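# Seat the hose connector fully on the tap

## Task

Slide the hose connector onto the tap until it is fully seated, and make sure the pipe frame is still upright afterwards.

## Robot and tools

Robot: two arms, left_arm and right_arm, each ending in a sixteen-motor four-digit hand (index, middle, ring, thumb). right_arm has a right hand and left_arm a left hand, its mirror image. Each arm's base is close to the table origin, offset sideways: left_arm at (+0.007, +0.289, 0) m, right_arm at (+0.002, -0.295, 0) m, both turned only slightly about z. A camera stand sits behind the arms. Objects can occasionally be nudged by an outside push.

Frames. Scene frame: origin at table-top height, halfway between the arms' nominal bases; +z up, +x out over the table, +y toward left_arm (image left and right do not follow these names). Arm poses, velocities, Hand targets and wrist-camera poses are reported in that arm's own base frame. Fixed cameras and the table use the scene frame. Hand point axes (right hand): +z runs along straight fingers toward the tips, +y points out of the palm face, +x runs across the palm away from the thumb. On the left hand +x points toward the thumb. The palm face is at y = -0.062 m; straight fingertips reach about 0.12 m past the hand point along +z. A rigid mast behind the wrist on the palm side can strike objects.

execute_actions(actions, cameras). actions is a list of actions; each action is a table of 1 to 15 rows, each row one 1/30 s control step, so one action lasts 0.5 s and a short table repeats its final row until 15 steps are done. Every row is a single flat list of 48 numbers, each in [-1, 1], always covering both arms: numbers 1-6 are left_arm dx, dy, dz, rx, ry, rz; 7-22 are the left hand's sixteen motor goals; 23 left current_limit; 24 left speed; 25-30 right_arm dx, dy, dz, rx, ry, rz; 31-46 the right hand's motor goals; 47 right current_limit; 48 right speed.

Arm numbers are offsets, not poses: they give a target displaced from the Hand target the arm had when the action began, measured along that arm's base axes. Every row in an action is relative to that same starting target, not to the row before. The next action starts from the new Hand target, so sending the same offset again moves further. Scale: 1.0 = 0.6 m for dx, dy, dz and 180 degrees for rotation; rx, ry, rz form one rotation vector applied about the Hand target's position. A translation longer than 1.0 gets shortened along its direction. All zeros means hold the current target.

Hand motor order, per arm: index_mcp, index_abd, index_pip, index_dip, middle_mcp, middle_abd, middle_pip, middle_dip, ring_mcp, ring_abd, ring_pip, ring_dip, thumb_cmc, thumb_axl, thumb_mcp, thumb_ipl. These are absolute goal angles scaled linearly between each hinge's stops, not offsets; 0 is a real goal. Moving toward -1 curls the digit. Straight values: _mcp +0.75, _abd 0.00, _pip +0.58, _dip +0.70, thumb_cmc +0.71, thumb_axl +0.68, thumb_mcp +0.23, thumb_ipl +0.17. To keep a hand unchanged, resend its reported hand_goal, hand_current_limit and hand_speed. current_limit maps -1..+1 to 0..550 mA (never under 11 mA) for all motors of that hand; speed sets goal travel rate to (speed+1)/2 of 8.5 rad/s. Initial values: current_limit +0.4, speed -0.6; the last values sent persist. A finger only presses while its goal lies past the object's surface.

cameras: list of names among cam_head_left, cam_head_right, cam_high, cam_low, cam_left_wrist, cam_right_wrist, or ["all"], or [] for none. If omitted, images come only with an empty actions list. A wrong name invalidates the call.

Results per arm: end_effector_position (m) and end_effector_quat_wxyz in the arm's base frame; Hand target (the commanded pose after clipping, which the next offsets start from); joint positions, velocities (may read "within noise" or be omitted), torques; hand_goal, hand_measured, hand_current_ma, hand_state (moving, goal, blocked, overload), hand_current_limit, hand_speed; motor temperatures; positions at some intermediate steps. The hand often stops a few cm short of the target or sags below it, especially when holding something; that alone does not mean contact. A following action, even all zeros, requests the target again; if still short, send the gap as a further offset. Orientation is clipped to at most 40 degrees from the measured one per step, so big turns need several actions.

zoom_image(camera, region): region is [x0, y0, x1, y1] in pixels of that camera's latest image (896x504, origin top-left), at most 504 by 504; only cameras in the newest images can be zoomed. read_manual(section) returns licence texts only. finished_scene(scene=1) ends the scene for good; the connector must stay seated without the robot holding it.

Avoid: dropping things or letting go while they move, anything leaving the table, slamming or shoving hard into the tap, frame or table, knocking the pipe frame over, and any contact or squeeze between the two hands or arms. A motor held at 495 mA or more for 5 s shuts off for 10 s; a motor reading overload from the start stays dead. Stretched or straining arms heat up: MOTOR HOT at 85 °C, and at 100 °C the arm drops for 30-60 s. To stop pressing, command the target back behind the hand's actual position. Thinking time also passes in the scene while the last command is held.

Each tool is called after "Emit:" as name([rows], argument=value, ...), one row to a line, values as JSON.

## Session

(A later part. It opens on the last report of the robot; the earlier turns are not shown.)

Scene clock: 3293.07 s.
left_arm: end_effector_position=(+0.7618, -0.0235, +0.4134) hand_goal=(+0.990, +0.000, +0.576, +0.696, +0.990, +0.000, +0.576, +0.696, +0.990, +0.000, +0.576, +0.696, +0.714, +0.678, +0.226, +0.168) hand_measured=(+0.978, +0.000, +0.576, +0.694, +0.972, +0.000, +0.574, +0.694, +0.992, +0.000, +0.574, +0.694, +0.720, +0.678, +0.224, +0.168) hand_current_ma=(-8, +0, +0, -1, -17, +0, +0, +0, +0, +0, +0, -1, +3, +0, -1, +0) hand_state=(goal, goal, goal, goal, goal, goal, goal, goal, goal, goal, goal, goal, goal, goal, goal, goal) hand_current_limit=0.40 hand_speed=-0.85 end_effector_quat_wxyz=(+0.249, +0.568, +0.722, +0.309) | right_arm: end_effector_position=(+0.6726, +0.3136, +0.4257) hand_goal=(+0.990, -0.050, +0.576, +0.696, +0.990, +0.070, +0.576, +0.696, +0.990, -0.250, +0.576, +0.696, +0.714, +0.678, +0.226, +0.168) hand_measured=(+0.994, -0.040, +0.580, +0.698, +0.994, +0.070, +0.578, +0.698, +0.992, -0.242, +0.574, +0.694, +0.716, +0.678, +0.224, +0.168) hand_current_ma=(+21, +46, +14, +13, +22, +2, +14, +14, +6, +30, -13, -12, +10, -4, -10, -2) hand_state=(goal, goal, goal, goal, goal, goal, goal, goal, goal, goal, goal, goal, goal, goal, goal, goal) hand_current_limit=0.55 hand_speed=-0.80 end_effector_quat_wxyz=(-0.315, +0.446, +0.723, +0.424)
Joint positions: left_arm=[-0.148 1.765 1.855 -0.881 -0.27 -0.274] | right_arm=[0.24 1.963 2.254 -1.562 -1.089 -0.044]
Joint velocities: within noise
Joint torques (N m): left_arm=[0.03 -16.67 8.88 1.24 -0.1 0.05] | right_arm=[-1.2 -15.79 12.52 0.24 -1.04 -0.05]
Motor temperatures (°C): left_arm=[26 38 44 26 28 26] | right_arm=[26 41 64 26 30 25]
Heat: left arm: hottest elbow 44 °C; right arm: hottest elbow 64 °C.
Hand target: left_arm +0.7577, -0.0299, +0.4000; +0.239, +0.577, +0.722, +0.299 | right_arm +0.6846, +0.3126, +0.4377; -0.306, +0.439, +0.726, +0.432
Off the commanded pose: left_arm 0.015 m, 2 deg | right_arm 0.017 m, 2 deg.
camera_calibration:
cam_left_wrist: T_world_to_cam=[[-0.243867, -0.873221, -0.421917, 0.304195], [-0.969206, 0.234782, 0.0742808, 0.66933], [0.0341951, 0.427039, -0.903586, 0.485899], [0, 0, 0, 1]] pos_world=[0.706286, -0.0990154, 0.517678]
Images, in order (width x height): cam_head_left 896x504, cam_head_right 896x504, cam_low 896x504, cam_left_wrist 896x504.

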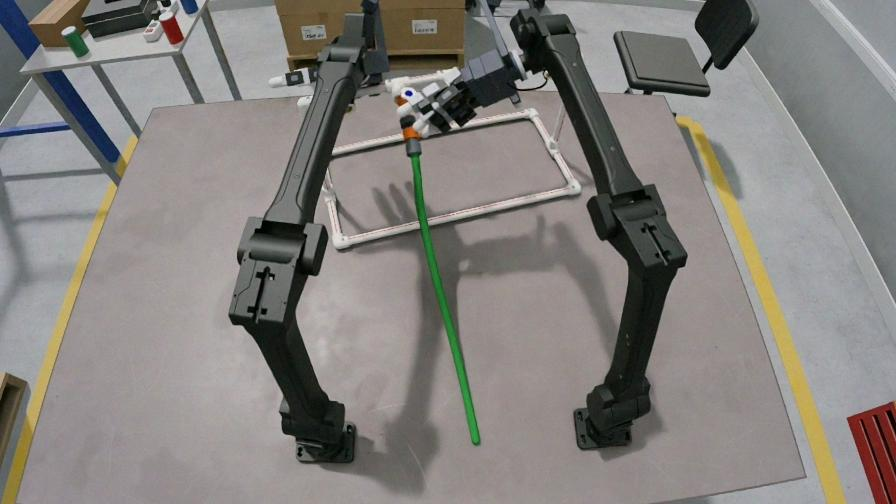

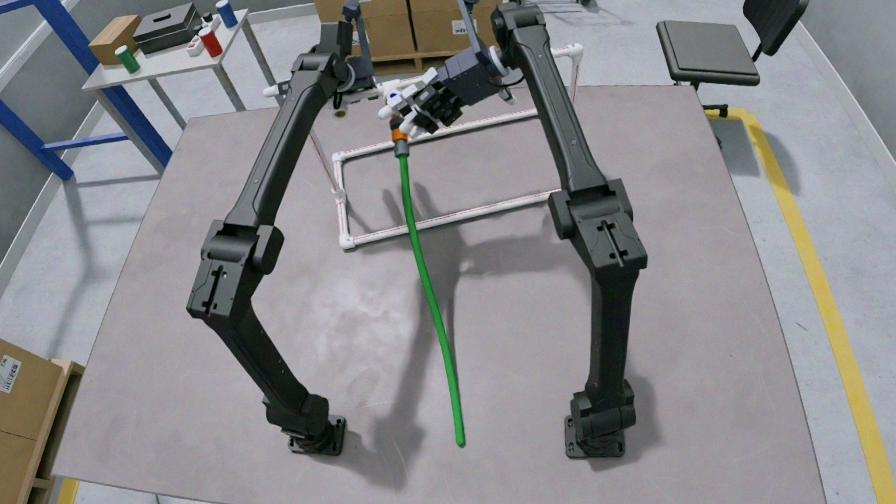

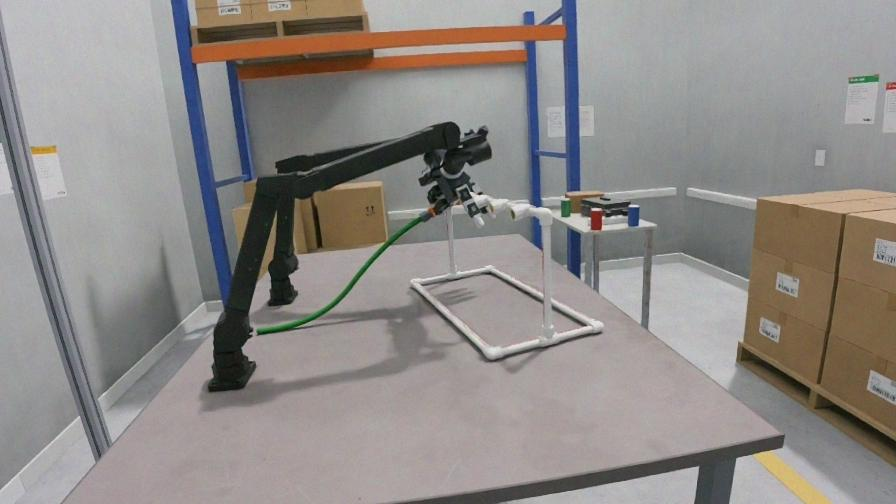

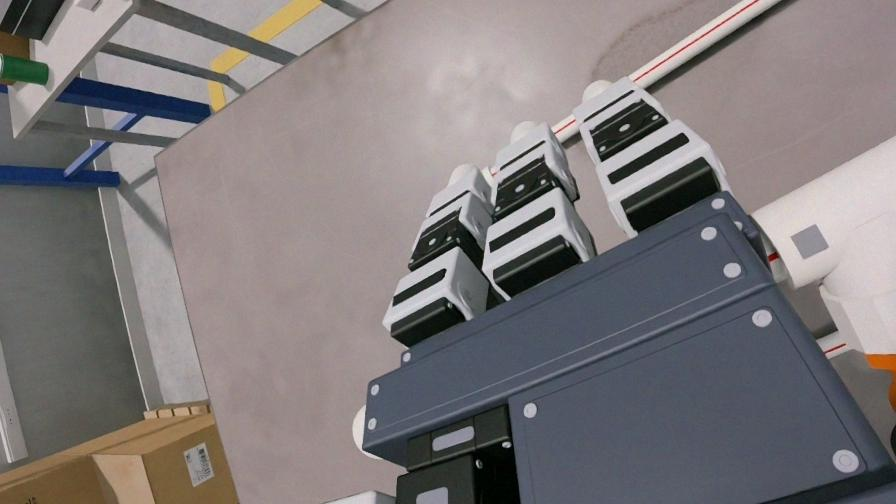

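Emit:
execute_actions(actions=[], cameras=["all"])

Scene clock: 3324.10 s.
left_arm: end_effector_position=(+0.7618, -0.0235, +0.4134) hand_goal=(+0.990, +0.000, +0.576, +0.696, +0.990, +0.000, +0.576, +0.696, +0.990, +0.000, +0.576, +0.696, +0.714, +0.678, +0.226, +0.168) hand_measured=(+0.978, +0.000, +0.576, +0.694, +0.972, +0.000, +0.574, +0.694, +0.992, +0.000, +0.574, +0.694, +0.720, +0.678, +0.224, +0.168) hand_current_ma=(-8, +0, +0, -1, -17, +0, +0, +0, +0, +0, +0, -1, +3, +0, -1, +0) hand_state=(goal, goal, goal, goal, goal, goal, goal, goal, goal, goal, goal, goal, goal, goal, goal, goal) hand_current_limit=0.40 hand_speed=-0.85 end_effector_quat_wxyz=(+0.249, +0.568, +0.722, +0.309) | right_arm: end_effector_position=(+0.6726, +0.3136, +0.4257) hand_goal=(+0.990, -0.050, +0.576, +0.696, +0.990, +0.070, +0.576, +0.696, +0.990, -0.250, +0.576, +0.696, +0.714, +0.678, +0.226, +0.168) hand_measured=(+0.994, -0.040, +0.580, +0.698, +0.994, +0.070, +0.578, +0.698, +0.992, -0.242, +0.574, +0.694, +0.716, +0.678, +0.224, +0.168) hand_current_ma=(+21, +46, +14, +13, +22, +2, +14, +14, +6, +30, -13, -12, +10, -4, -10, -2) hand_state=(goal, goal, goal, goal, goal, goal, goal, goal, goal, goal, goal, goal, goal, goal, goal, goal) hand_current_limit=0.55 hand_speed=-0.80 end_effector_quat_wxyz=(-0.315, +0.446, +0.723, +0.424)
Joint positions: left_arm=[-0.148 1.765 1.855 -0.881 -0.27 -0.274] | right_arm=[0.24 1.963 2.254 -1.562 -1.089 -0.044]
Joint velocities: within noise
Joint torques (N m): left_arm=[0.03 -17.03 8.9 1.26 -0.09 0.05] | right_arm=[-1.14 -15.85 12.53 0.25 -1.03 -0.05]
Motor temperatures (°C): left_arm=[26 38 44 26 28 26] | right_arm=[26 42 64 26 30 25]
Heat: left arm: hottest elbow 44 °C; right arm: hottest elbow 64 °C.
Hand target: left_arm +0.7577, -0.0299, +0.4000; +0.239, +0.577, +0.722, +0.299 | right_arm +0.6846, +0.3126, +0.4377; -0.306, +0.439, +0.726, +0.432
Off the commanded pose: left_arm 0.015 m, 2 deg | right_arm 0.017 m, 2 deg.
camera_calibration:
cam_left_wrist: T_world_to_cam=[[-0.243867, -0.873221, -0.421917, 0.304195], [-0.969206, 0.234782, 0.0742808, 0.66933], [0.0341951, 0.427039, -0.903586, 0.485899], [0, 0, 0, 1]] pos_world=[0.706286, -0.0990154, 0.517678]
cam_right_wrist: T_world_to_cam=[[0.895465, -0.170291, -0.411271, -0.346419], [-0.264998, -0.946305, -0.185155, 0.506318], [-0.357658, 0.274786, -0.89251, 0.662755], [0, 0, 0, 1]] pos_world=[0.681419, 0.238024, 0.542791]

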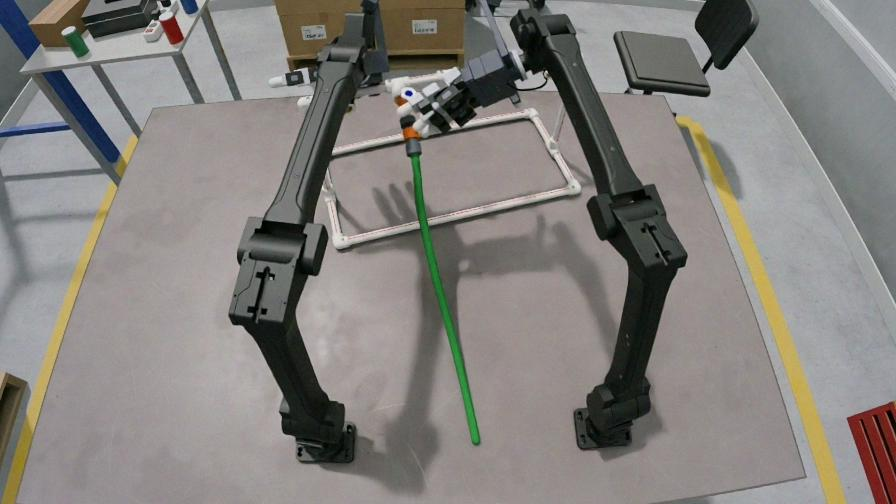

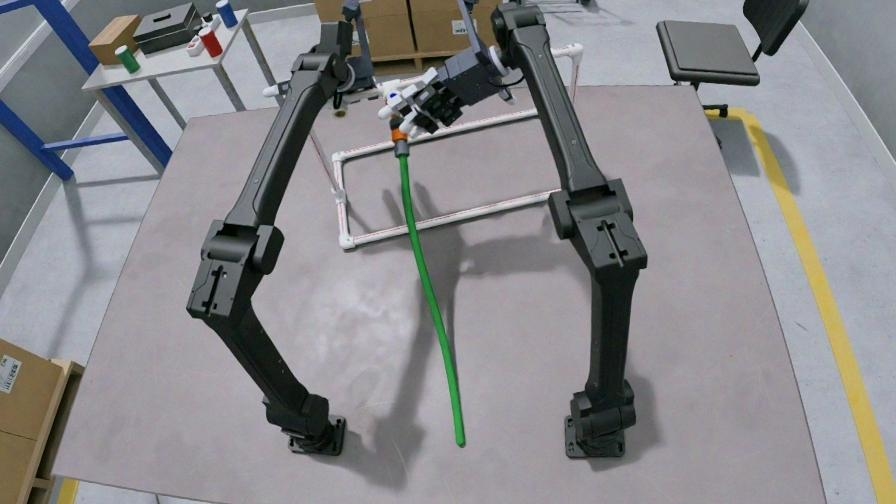

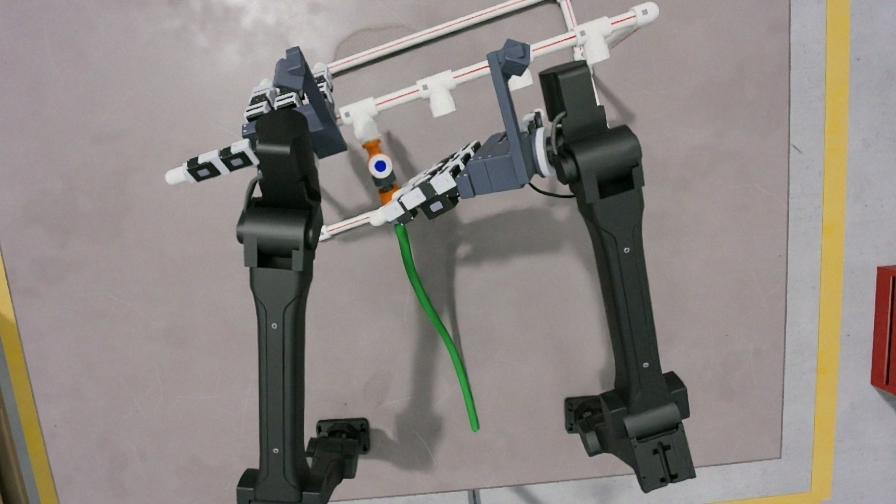

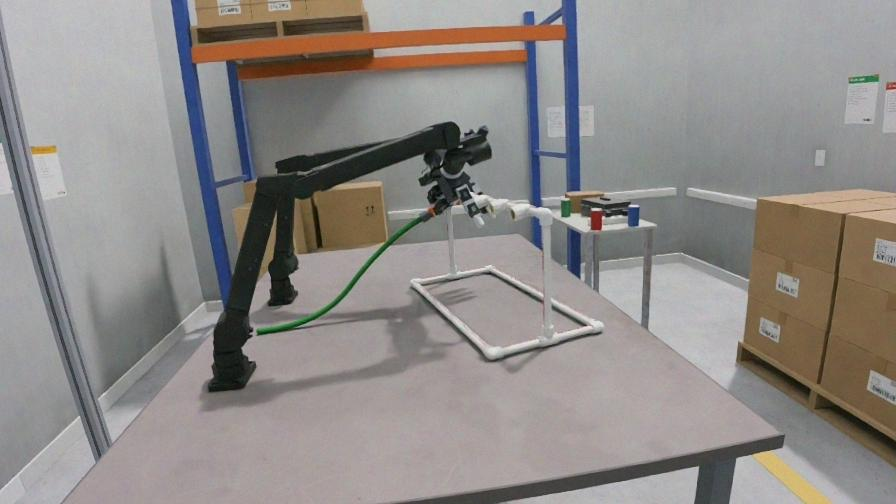

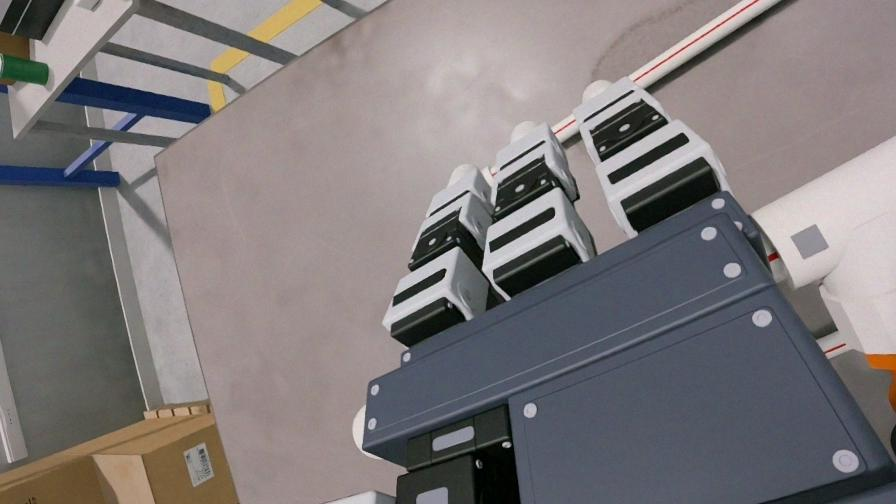

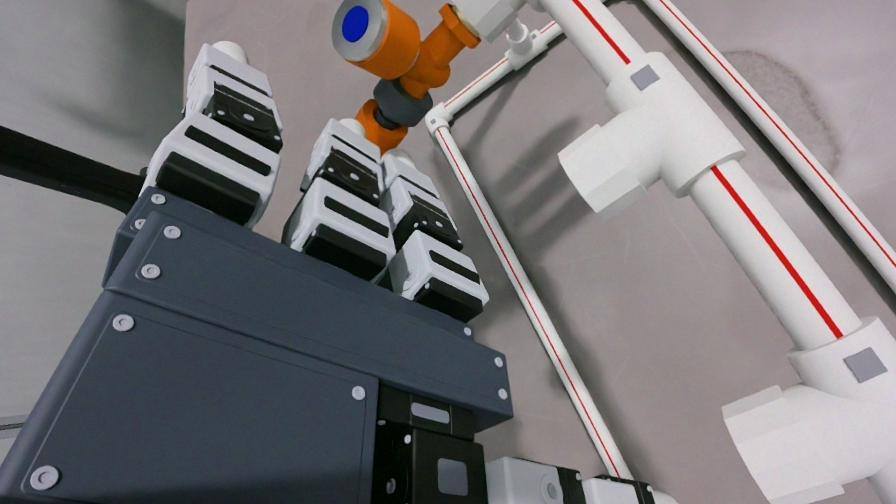

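Emit:
zoom_image(camera="cam_right_wrist", region=[310, 0, 510, 180])

Emit:
zoom_image(camera="cam_head_right", region=[360, 80, 440, 170])

Emit:
zoom_image(camera="cam_low", region=[410, 170, 510, 240])

Emit:
zoom_image(camera="cam_high", region=[330, 100, 450, 240])

Scaled by 2.520.

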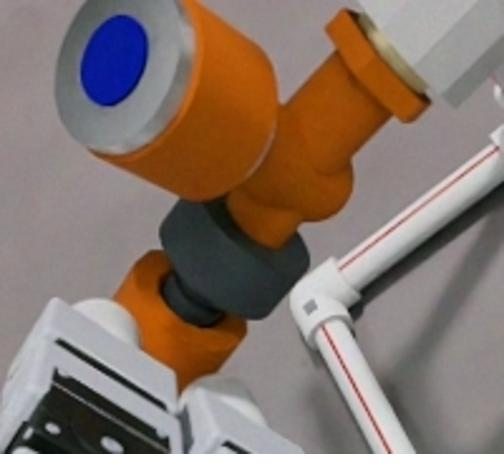

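Scaled by 5.600.

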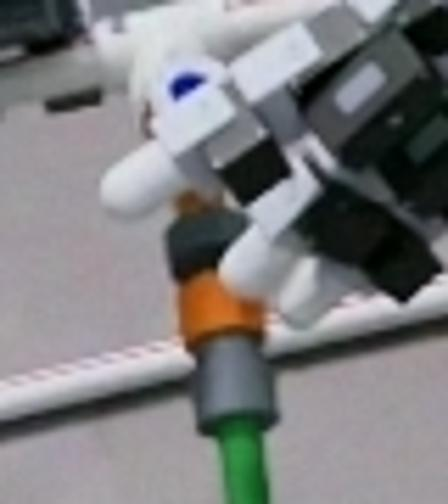

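Scaled by 5.040.

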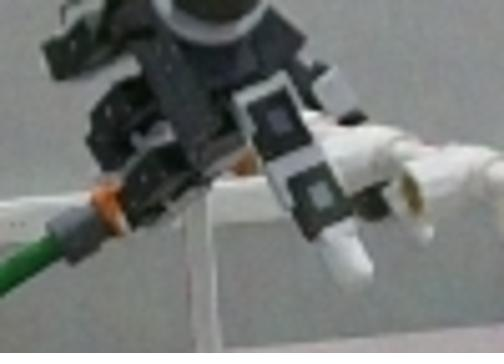

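Scaled by 3.600.

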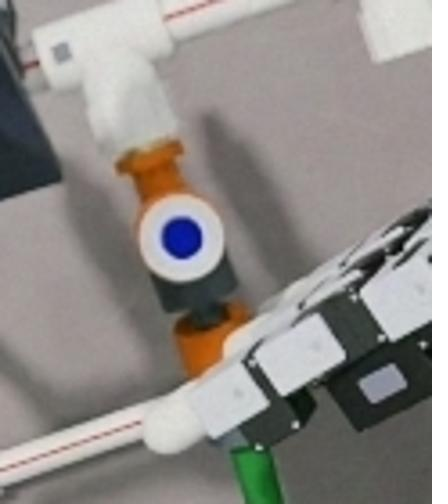

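Emit:
execute_actions([
  [[0,0,0,0,0,0,0.99,0,0.576,0.696,0.99,0,0.576,0.696,0.99,0,0.576,0.696,0.714,0.678,0.226,0.168,0.4,-0.85,0.0077,-0.0894,0.0443,0,0,0,0.99,-0.03,0.576,0.696,0.99,0.04,0.576,0.696,0.99,-0.25,0.576,0.696,0.714,0.678,0.226,0.168,0.55,-0.8]],
  [[0,0,0,0,0,0,0.99,0,0.576,0.696,0.99,0,0.576,0.696,0.99,0,0.576,0.696,0.714,0.678,0.226,0.168,0.4,-0.85,-0.045,-0.024,0.0,0,0,0,0.99,0.12,0.576,0.696,0.99,-0.12,0.576,0.696,0.99,-0.25,0.576,0.696,0.714,0.678,0.226,0.168,0.55,-0.8]],
  [[0,0,0,0,0,0,0.99,0,0.576,0.696,0.99,0,0.576,0.696,0.99,0,0.576,0.696,0.714,0.678,0.226,0.168,0.4,-0.85,-0.0676,-0.006,-0.045,0,0,0,0.99,0.12,0.576,0.696,0.99,-0.12,0.576,0.696,0.99,-0.25,0.576,0.696,0.714,0.678,0.226,0.168,0.55,-0.8]],
], cameras=["all"])

Scene clock: 3391.33 s.
left_arm: end_effector_position=(+0.7618, -0.0235, +0.4134) hand_goal=(+0.990, +0.000, +0.576, +0.696, +0.990, +0.000, +0.576, +0.696, +0.990, +0.000, +0.576, +0.696, +0.714, +0.678, +0.226, +0.168) hand_measured=(+0.978, +0.000, +0.576, +0.694, +0.972, +0.000, +0.574, +0.694, +0.992, +0.000, +0.574, +0.694, +0.720, +0.678, +0.224, +0.168) hand_current_ma=(-8, +0, +0, -1, -17, +0, +0, +0, +0, +0, +0, -1, +3, +0, -1, +0) hand_state=(goal, goal, goal, goal, goal, goal, goal, goal, goal, goal, goal, goal, goal, goal, goal, goal) hand_current_limit=0.40 hand_speed=-0.85 end_effector_quat_wxyz=(+0.249, +0.568, +0.722, +0.309) | right_arm: end_effector_position=(+0.6274, +0.2466, +0.4240) hand_goal=(+0.990, +0.120, +0.576, +0.696, +0.990, -0.120, +0.576, +0.696, +0.990, -0.250, +0.576, +0.696, +0.714, +0.678, +0.226, +0.168) hand_measured=(+0.992, +0.120, +0.578, +0.698, +0.992, -0.110, +0.578, +0.698, +0.990, -0.242, +0.574, +0.694, +0.716, +0.678, +0.224, +0.168) hand_current_ma=(+6, +3, +11, +12, +7, +43, +11, +14, +4, +30, -13, -12, +10, -4, -10, -2) hand_state=(goal, goal, goal, goal, goal, goal, goal, goal, goal, goal, goal, goal, goal, goal, goal, goal) hand_current_limit=0.55 hand_speed=-0.80 end_effector_quat_wxyz=(-0.316, +0.444, +0.723, +0.424)
Joint positions: left_arm=[-0.148 1.765 1.855 -0.881 -0.27 -0.274] | right_arm=[0.142 1.816 2.036 -1.684 -1.112 -0.26]
Joint torques (N m): left_arm=[0.03 -16.79 8.84 1.32 -0.1 0.06] | right_arm=[-1.26 -17.14 7.77 0.18 -1.05 -0.11]
Motor temperatures (°C): left_arm=[26 38 43 26 28 26] | right_arm=[26 41 64 26 30 25]
Heat: left arm: hottest elbow 43 °C; right arm: hottest elbow 64 °C.
Hand target: left_arm +0.7577, -0.0299, +0.4000; +0.239, +0.577, +0.722, +0.299 | right_arm +0.6216, +0.2407, +0.4375; -0.306, +0.439, +0.726, +0.433
Off the commanded pose: left_arm 0.015 m, 2 deg | right_arm 0.016 m, 2 deg.
Step readings (end_effector_position of left_arm | right_arm):
0: (+0.7618, -0.0235, +0.4134) | (+0.6726, +0.3136, +0.4257)
1: (+0.7618, -0.0235, +0.4134) | (+0.6726, +0.3134, +0.4258)
2: (+0.7618, -0.0235, +0.4134) | (+0.6726, +0.3104, +0.4266)
4: (+0.7618, -0.0235, +0.4134) | (+0.6706, +0.3059, +0.4288)
8: (+0.7618, -0.0235, +0.4134) | (+0.6744, +0.2819, +0.4406)
15: (+0.7618, -0.0235, +0.4134) | (+0.6850, +0.2493, +0.4516)
16: (+0.7618, -0.0235, +0.4134) | (+0.6850, +0.2491, +0.4518)
17: (+0.7618, -0.0235, +0.4134) | (+0.6848, +0.2493, +0.4521)
19: (+0.7618, -0.0235, +0.4134) | (+0.6840, +0.2498, +0.4517)
23: (+0.7618, -0.0235, +0.4134) | (+0.6781, +0.2497, +0.4451)
30: (+0.7618, -0.0235, +0.4134) | (+0.6734, +0.2496, +0.4458)
31: (+0.7618, -0.0235, +0.4134) | (+0.6727, +0.2495, +0.4463)
32: (+0.7618, -0.0235, +0.4134) | (+0.6700, +0.2495, +0.4445)
34: (+0.7618, -0.0235, +0.4134) | (+0.6598, +0.2485, +0.4362)
38: (+0.7618, -0.0235, +0.4134) | (+0.6406, +0.2467, +0.4224)
45: (+0.7618, -0.0235, +0.4134) | (+0.6291, +0.2463, +0.4230)
camera_calibration:
cam_left_wrist: T_world_to_cam=[[-0.243867, -0.873221, -0.421917, 0.304195], [-0.969206, 0.234782, 0.0742808, 0.66933], [0.0341951, 0.427039, -0.903586, 0.485899], [0, 0, 0, 1]] pos_world=[0.706286, -0.0990154, 0.517678]
cam_right_wrist: T_world_to_cam=[[0.895795, -0.166831, -0.41197, -0.318879], [-0.262658, -0.946424, -0.187865, 0.430381], [-0.358557, 0.276496, -0.891621, 0.663291], [0, 0, 0, 1]] pos_world=[0.63652, 0.170727, 0.540889]

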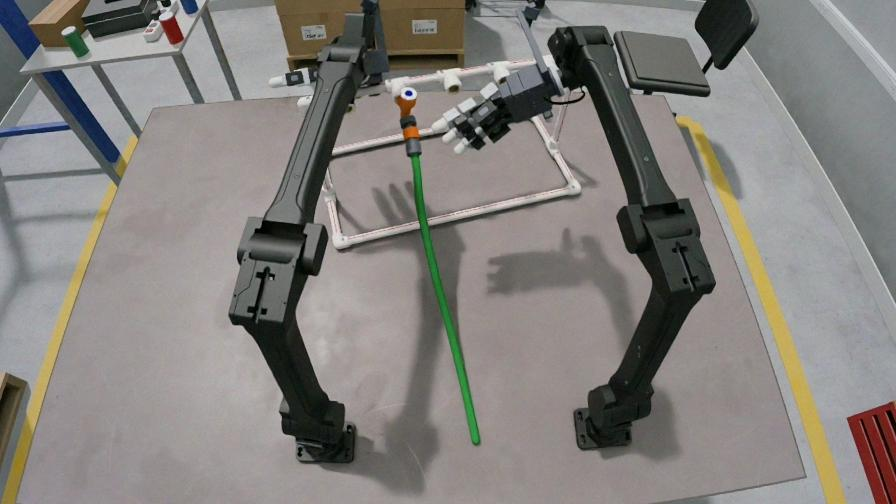

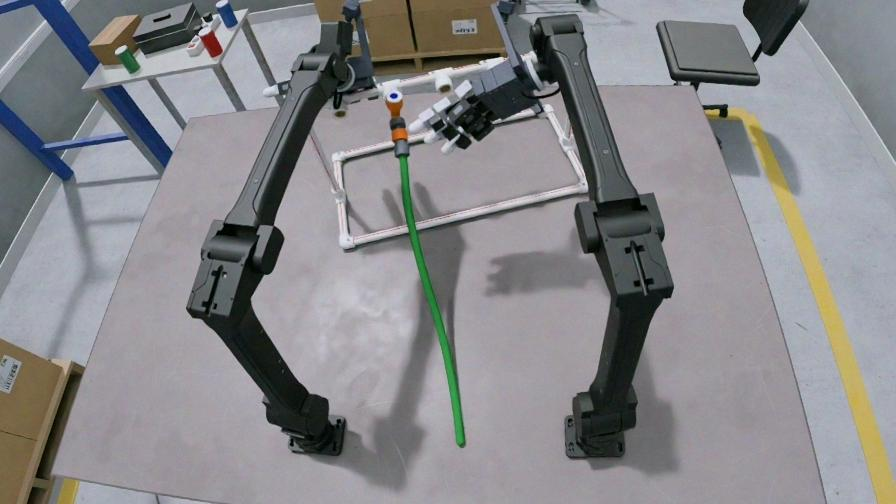

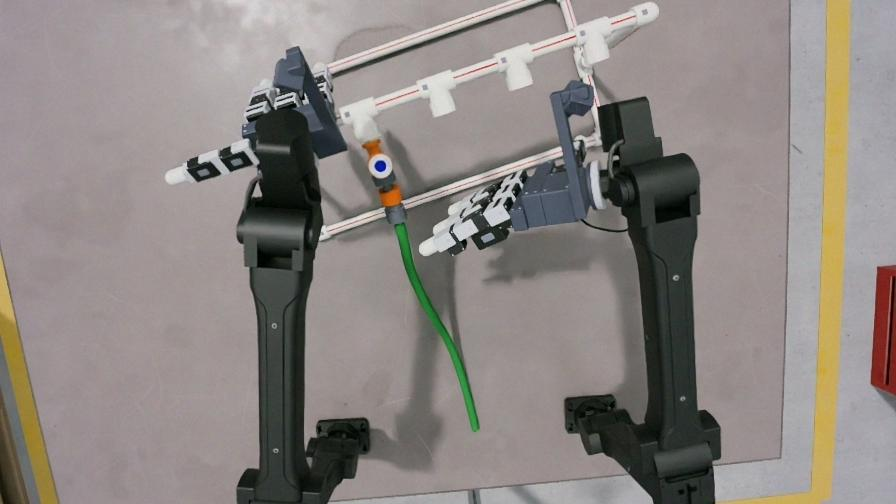

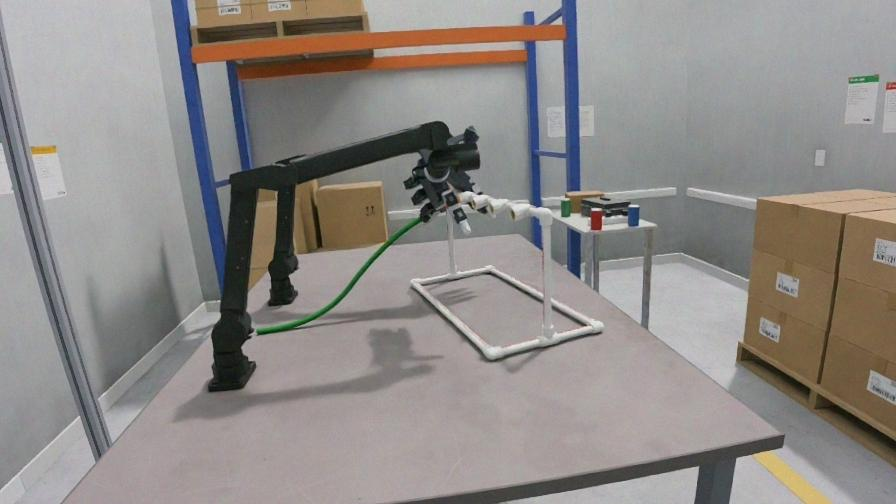

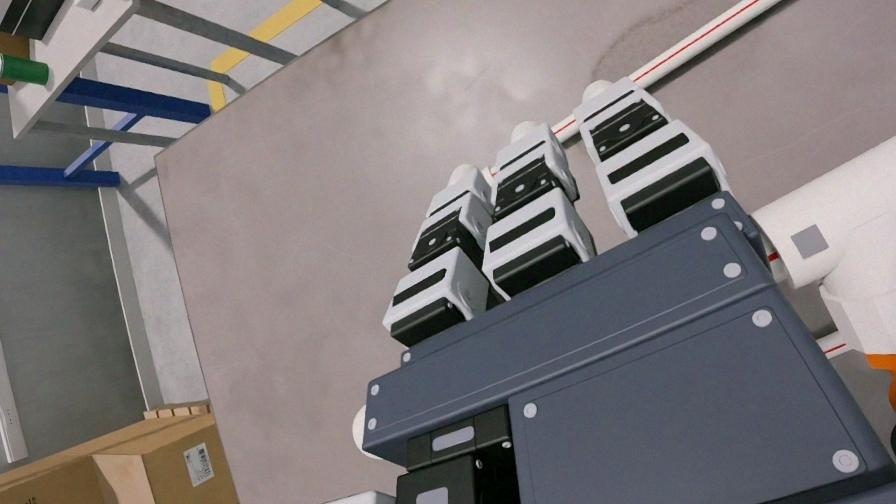

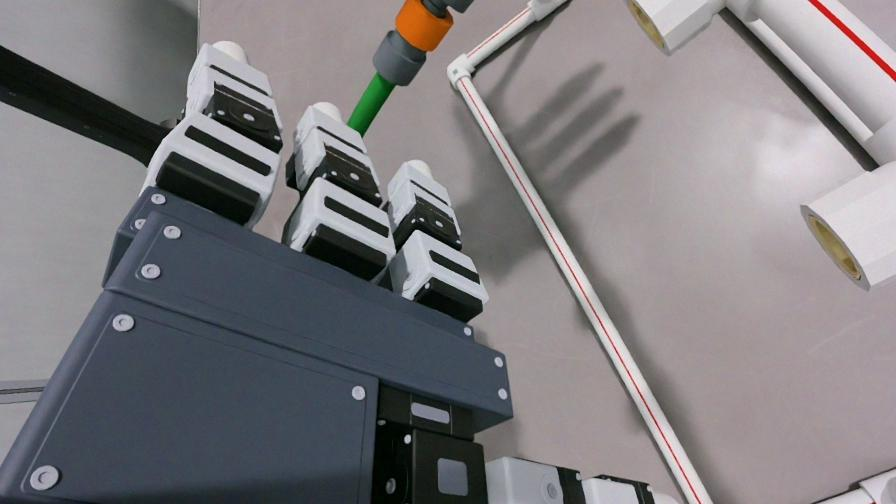

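Emit:
zoom_image(camera="cam_head_left", region=[370, 80, 460, 170])

Emit:
zoom_image(camera="cam_high", region=[340, 120, 460, 260])

Emit:
zoom_image(camera="cam_right_wrist", region=[300, 0, 500, 180])

Scaled by 5.600.

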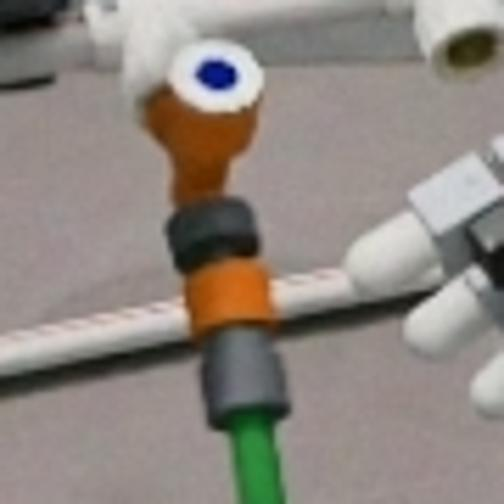

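Scaled by 3.600.

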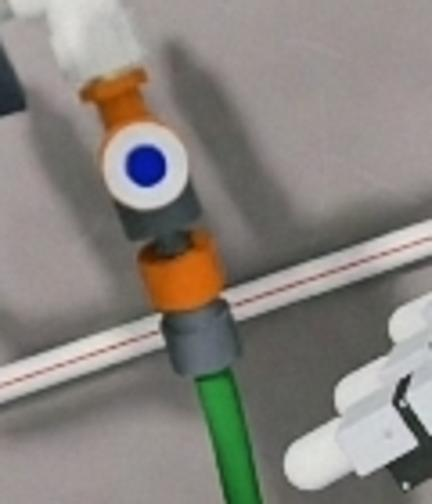

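Scaled by 2.520.

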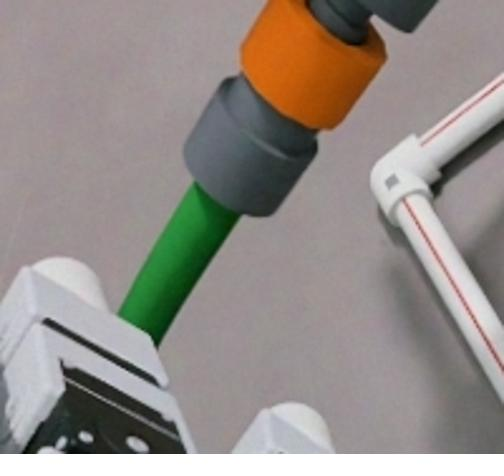

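Emit:
execute_actions([
  [[0,0,0,0,0,0,0.99,0,0.576,0.696,0.99,0,0.576,0.696,0.99,0,0.576,0.696,0.714,0.678,0.226,0.168,0.4,-0.85,-0.0277,0.08,-0.0458,0,0,0,0.99,0.12,0.576,0.696,0.99,-0.12,0.576,0.696,0.99,-0.3,0.576,0.696,0.714,0.678,0.226,0.168,0.55,-0.8]],
], cameras=["cam_right_wrist","cam_head_left","cam_high"])

Scene clock: 3434.30 s.
left_arm: end_effector_position=(+0.7618, -0.0235, +0.4134) hand_goal=(+0.990, +0.000, +0.576, +0.696, +0.990, +0.000, +0.576, +0.696, +0.990, +0.000, +0.576, +0.696, +0.714, +0.678, +0.226, +0.168) hand_measured=(+0.978, +0.000, +0.576, +0.694, +0.972, +0.000, +0.574, +0.694, +0.992, +0.000, +0.574, +0.694, +0.720, +0.678, +0.224, +0.168) hand_current_ma=(-8, +0, +0, -1, -17, +0, +0, +0, +0, +0, +0, -1, +3, +0, -1, +0) hand_state=(goal, goal, goal, goal, goal, goal, goal, goal, goal, goal, goal, goal, goal, goal, goal, goal) hand_current_limit=0.40 hand_speed=-0.85 end_effector_quat_wxyz=(+0.249, +0.568, +0.722, +0.309) | right_arm: end_effector_position=(+0.6082, +0.2932, +0.3988) hand_goal=(+0.990, +0.120, +0.576, +0.696, +0.990, -0.120, +0.576, +0.696, +0.990, -0.300, +0.576, +0.696, +0.714, +0.678, +0.226, +0.168) hand_measured=(+0.992, +0.120, +0.578, +0.698, +0.992, -0.110, +0.578, +0.698, +0.990, -0.286, +0.574, +0.694, +0.716, +0.678, +0.224, +0.168) hand_current_ma=(+6, +3, +11, +12, +7, +41, +11, +14, +4, +59, -13, -12, +10, -4, -10, -2) hand_state=(goal, goal, goal, goal, goal, goal, goal, goal, goal, goal, goal, goal, goal, goal, goal, goal) hand_current_limit=0.55 hand_speed=-0.80 end_effector_quat_wxyz=(-0.316, +0.439, +0.726, +0.425)
Joint positions: left_arm=[-0.148 1.765 1.855 -0.881 -0.27 -0.274] | right_arm=[0.229 1.739 1.855 -1.422 -1.098 -0.092]
Joint torques (N m): left_arm=[-0.15 -16.91 8.88 1.21 -0.1 0.04] | right_arm=[-0.97 -16.38 8.02 0.91 -0.9 0.08]
Motor temperatures (°C): left_arm=[26 38 43 26 28 26] | right_arm=[26 38 59 26 30 25]
Heat: left arm: hottest elbow 43 °C; right arm: hottest elbow 59 °C.
Hand target: left_arm +0.7577, -0.0299, +0.4000; +0.239, +0.577, +0.722, +0.299 | right_arm +0.6050, +0.2888, +0.4101; -0.306, +0.439, +0.726, +0.433
Off the commanded pose: left_arm 0.015 m, 2 deg | right_arm 0.012 m, 1 deg.
Step readings (end_effector_position of left_arm | right_arm):
0: (+0.7618, -0.0235, +0.4134) | (+0.6274, +0.2466, +0.4240)
1: (+0.7618, -0.0235, +0.4134) | (+0.6274, +0.2466, +0.4237)
2: (+0.7618, -0.0235, +0.4134) | (+0.6273, +0.2475, +0.4222)
4: (+0.7618, -0.0235, +0.4134) | (+0.6253, +0.2507, +0.4168)
8: (+0.7618, -0.0235, +0.4134) | (+0.6171, +0.2694, +0.4011)
15: (+0.7618, -0.0235, +0.4134) | (+0.6094, +0.2953, +0.3904)
camera_calibration:
cam_right_wrist: T_world_to_cam=[[0.900497, -0.157134, -0.405479, -0.312562], [-0.251505, -0.948855, -0.19084, 0.459786], [-0.354754, 0.273831, -0.893961, 0.620491], [0, 0, 0, 1]] pos_world=[0.617221, 0.217247, 0.515703]
Images, in order (width x height): cam_head_left 896x504, cam_high 896x504, cam_right_wrist 896x504.

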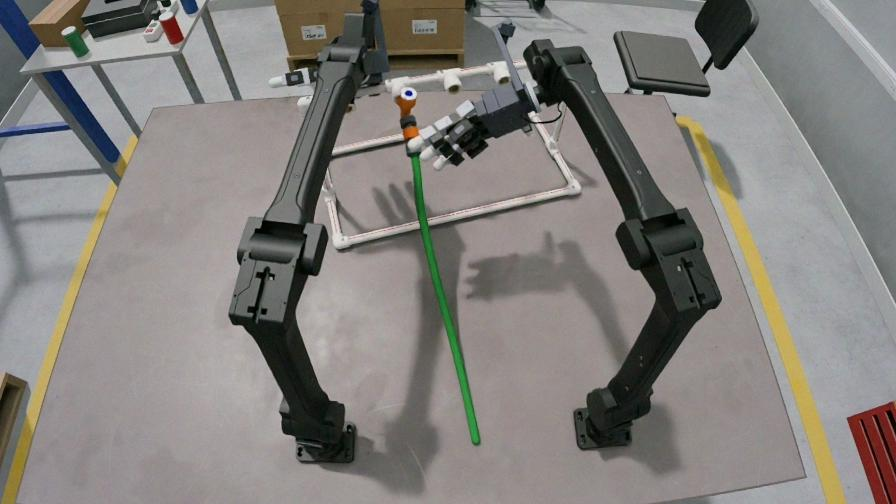

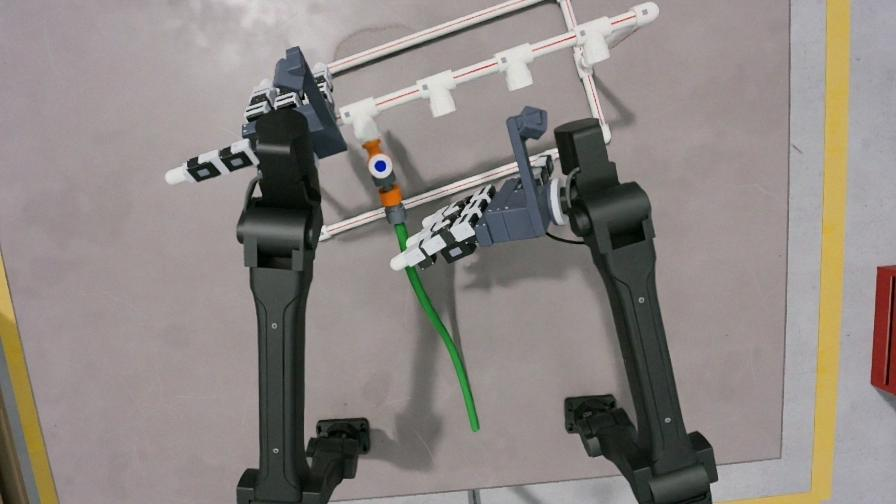

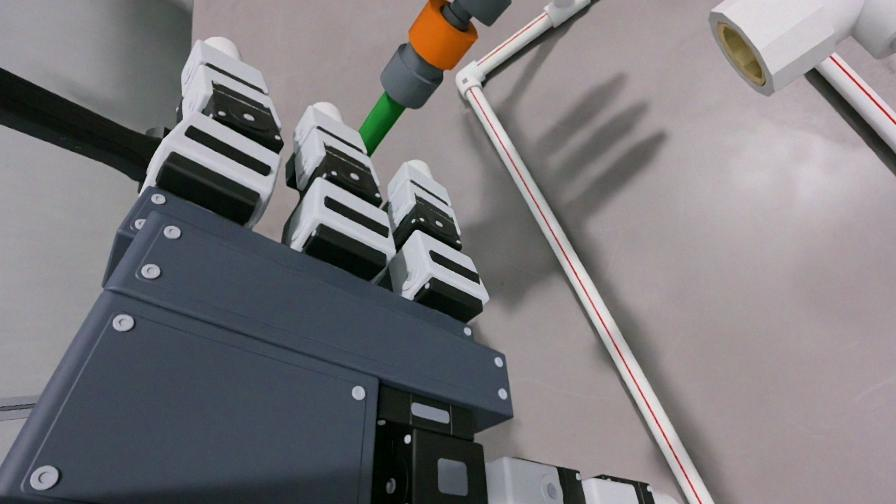

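Emit:
execute_actions([
  [[0,0,0,0,0,0,0.99,0,0.576,0.696,0.99,0,0.576,0.696,0.99,0,0.576,0.696,0.714,0.678,0.226,0.168,0.4,-0.85,-0.0045,0.07,-0.03,0,0,0,0.99,0.12,0.576,0.696,0.99,-0.12,0.576,0.696,0.99,-0.3,0.576,0.696,0.714,0.678,0.226,0.168,0.55,-0.8]],
], cameras=["cam_right_wrist","cam_head_left","cam_high","cam_low","cam_head_right"])

Emit:
zoom_image(camera="cam_right_wrist", region=[280, 0, 480, 180])

Emit:
zoom_image(camera="cam_head_left", region=[370, 80, 480, 190])

Emit:
zoom_image(camera="cam_low", region=[390, 170, 500, 250])

Scene clock: 3459.73 s.
left_arm: end_effector_position=(+0.7618, -0.0235, +0.4134) hand_goal=(+0.990, +0.000, +0.576, +0.696, +0.990, +0.000, +0.576, +0.696, +0.990, +0.000, +0.576, +0.696, +0.714, +0.678, +0.226, +0.168) hand_measured=(+0.978, +0.000, +0.576, +0.694, +0.972, +0.000, +0.574, +0.694, +0.992, +0.000, +0.574, +0.694, +0.720, +0.678, +0.224, +0.168) hand_current_ma=(-8, +0, +0, -1, -17, +0, +0, +0, +0, +0, +0, -1, +3, +0, -1, +0) hand_state=(goal, goal, goal, goal, goal, goal, goal, goal, goal, goal, goal, goal, goal, goal, goal, goal) hand_current_limit=0.40 hand_speed=-0.85 end_effector_quat_wxyz=(+0.249, +0.568, +0.722, +0.309) | right_arm: end_effector_position=(+0.6062, +0.3349, +0.3766) hand_goal=(+0.990, +0.120, +0.576, +0.696, +0.990, -0.120, +0.576, +0.696, +0.990, -0.300, +0.576, +0.696, +0.714, +0.678, +0.226, +0.168) hand_measured=(+0.992, +0.120, +0.578, +0.698, +0.992, -0.110, +0.578, +0.698, +0.990, -0.288, +0.574, +0.694, +0.716, +0.678, +0.224, +0.168) hand_current_ma=(+6, +3, +11, +12, +7, +41, +11, +14, +4, +55, -12, -12, +10, -4, -10, -2) hand_state=(goal, goal, goal, goal, goal, goal, goal, goal, goal, goal, goal, goal, goal, goal, goal, goal) hand_current_limit=0.55 hand_speed=-0.80 end_effector_quat_wxyz=(-0.316, +0.442, +0.726, +0.422)
Joint positions: left_arm=[-0.148 1.765 1.855 -0.881 -0.27 -0.274] | right_arm=[0.304 1.733 1.784 -1.226 -1.069 0.062]
Joint torques (N m): left_arm=[0.15 -16.56 8.87 1.24 -0.1 0.05] | right_arm=[-0.91 -16.62 8.31 1.16 -0.85 0.04]
Motor temperatures (°C): left_arm=[26 38 43 26 27 26] | right_arm=[26 41 57 26 29 25]
Heat: left arm: hottest elbow 43 °C; right arm: hottest elbow 57 °C.
Hand target: left_arm +0.7577, -0.0299, +0.4000; +0.239, +0.577, +0.722, +0.299 | right_arm +0.6022, +0.3309, +0.3920; -0.306, +0.439, +0.726, +0.432
Off the commanded pose: left_arm 0.015 m, 2 deg | right_arm 0.016 m, 2 deg.
Step readings (end_effector_position of left_arm | right_arm):
0: (+0.7618, -0.0235, +0.4134) | (+0.6082, +0.2931, +0.3988)
1: (+0.7618, -0.0235, +0.4134) | (+0.6084, +0.2931, +0.3986)
2: (+0.7618, -0.0235, +0.4134) | (+0.6092, +0.2939, +0.3978)
4: (+0.7618, -0.0235, +0.4134) | (+0.6121, +0.2967, +0.3958)
8: (+0.7618, -0.0235, +0.4134) | (+0.6108, +0.3137, +0.3862)
15: (+0.7618, -0.0235, +0.4134) | (+0.6045, +0.3355, +0.3779)
camera_calibration:
cam_right_wrist: T_world_to_cam=[[0.897938, -0.161967, -0.409235, -0.308691], [-0.255501, -0.948935, -0.185048, 0.494863], [-0.358366, 0.270721, -0.893467, 0.591572], [0, 0, 0, 1]] pos_world=[0.615623, 0.259444, 0.493796]
Images, in order (width x height): cam_head_left 896x504, cam_head_right 896x504, cam_high 896x504, cam_low 896x504, cam_right_wrist 896x504.

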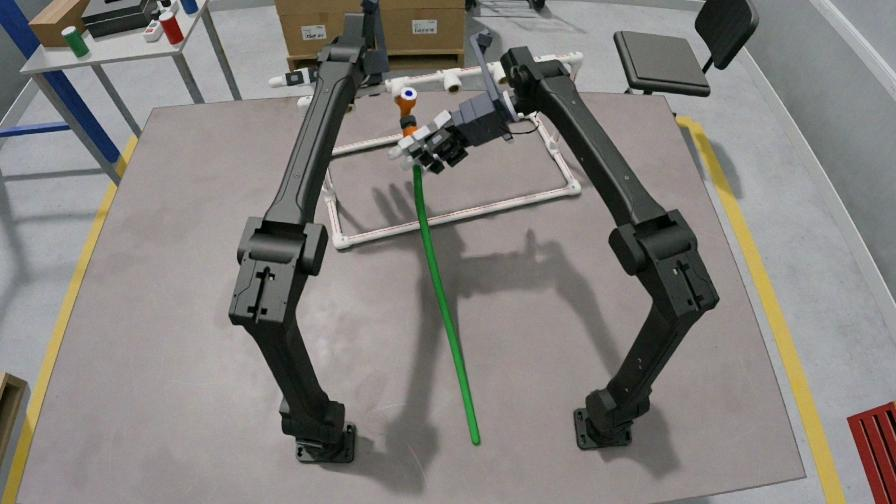

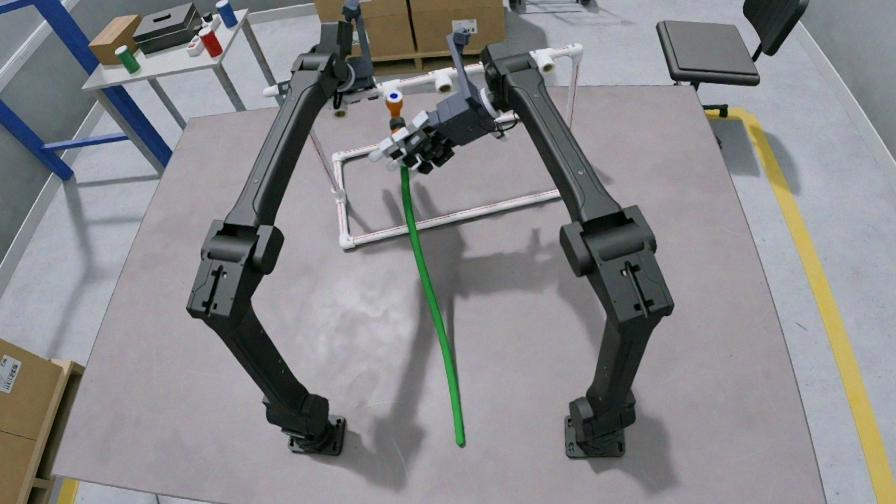

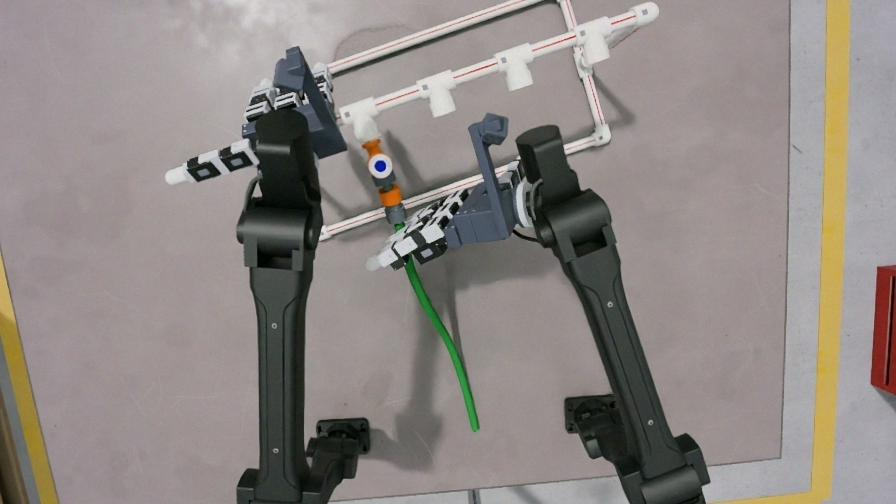

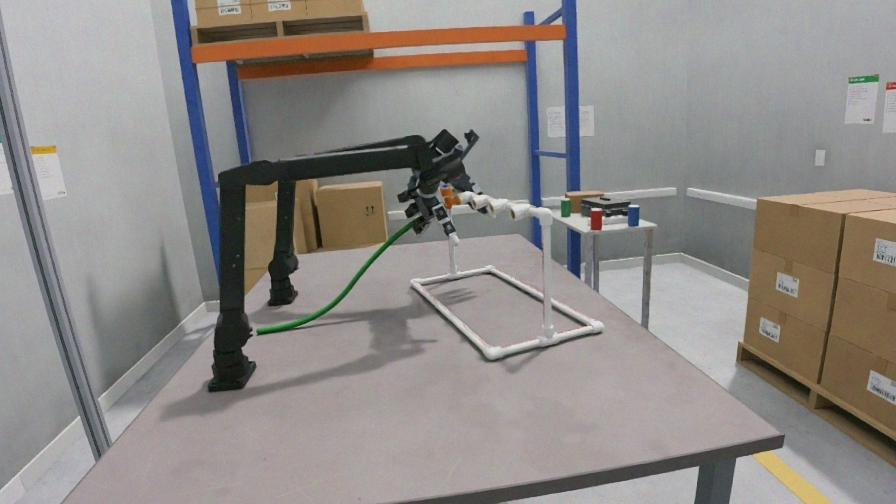

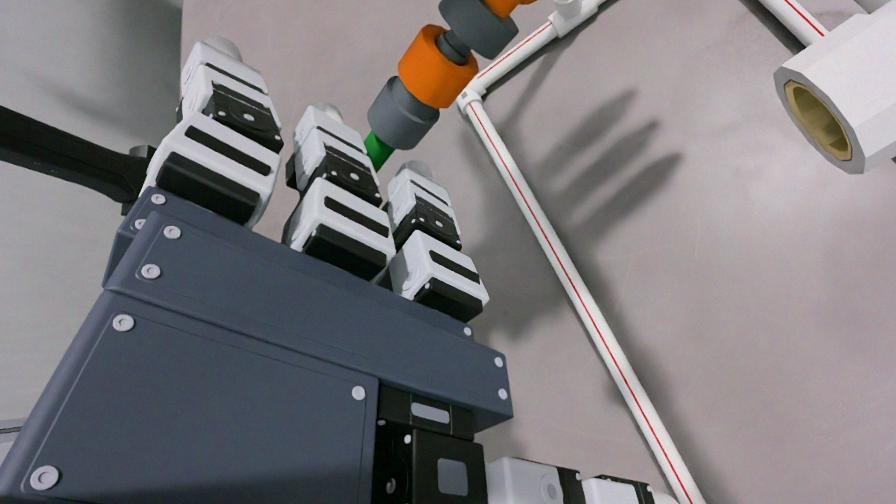

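Scaled by 2.520.

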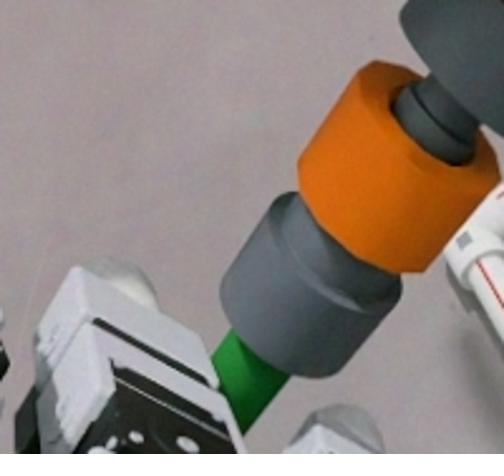

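Scaled by 4.582.

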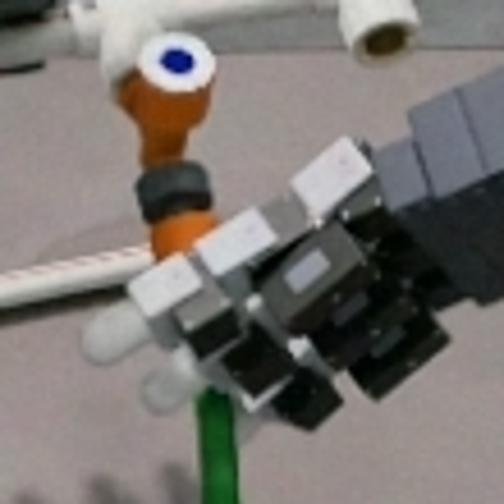

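Scaled by 4.582.

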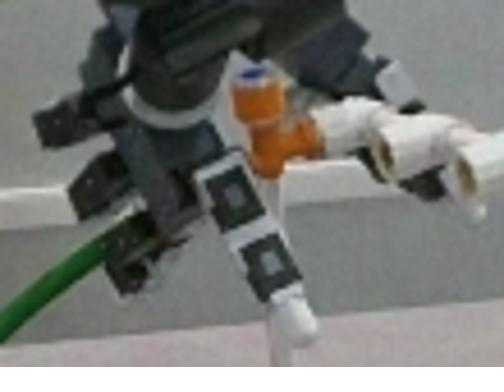

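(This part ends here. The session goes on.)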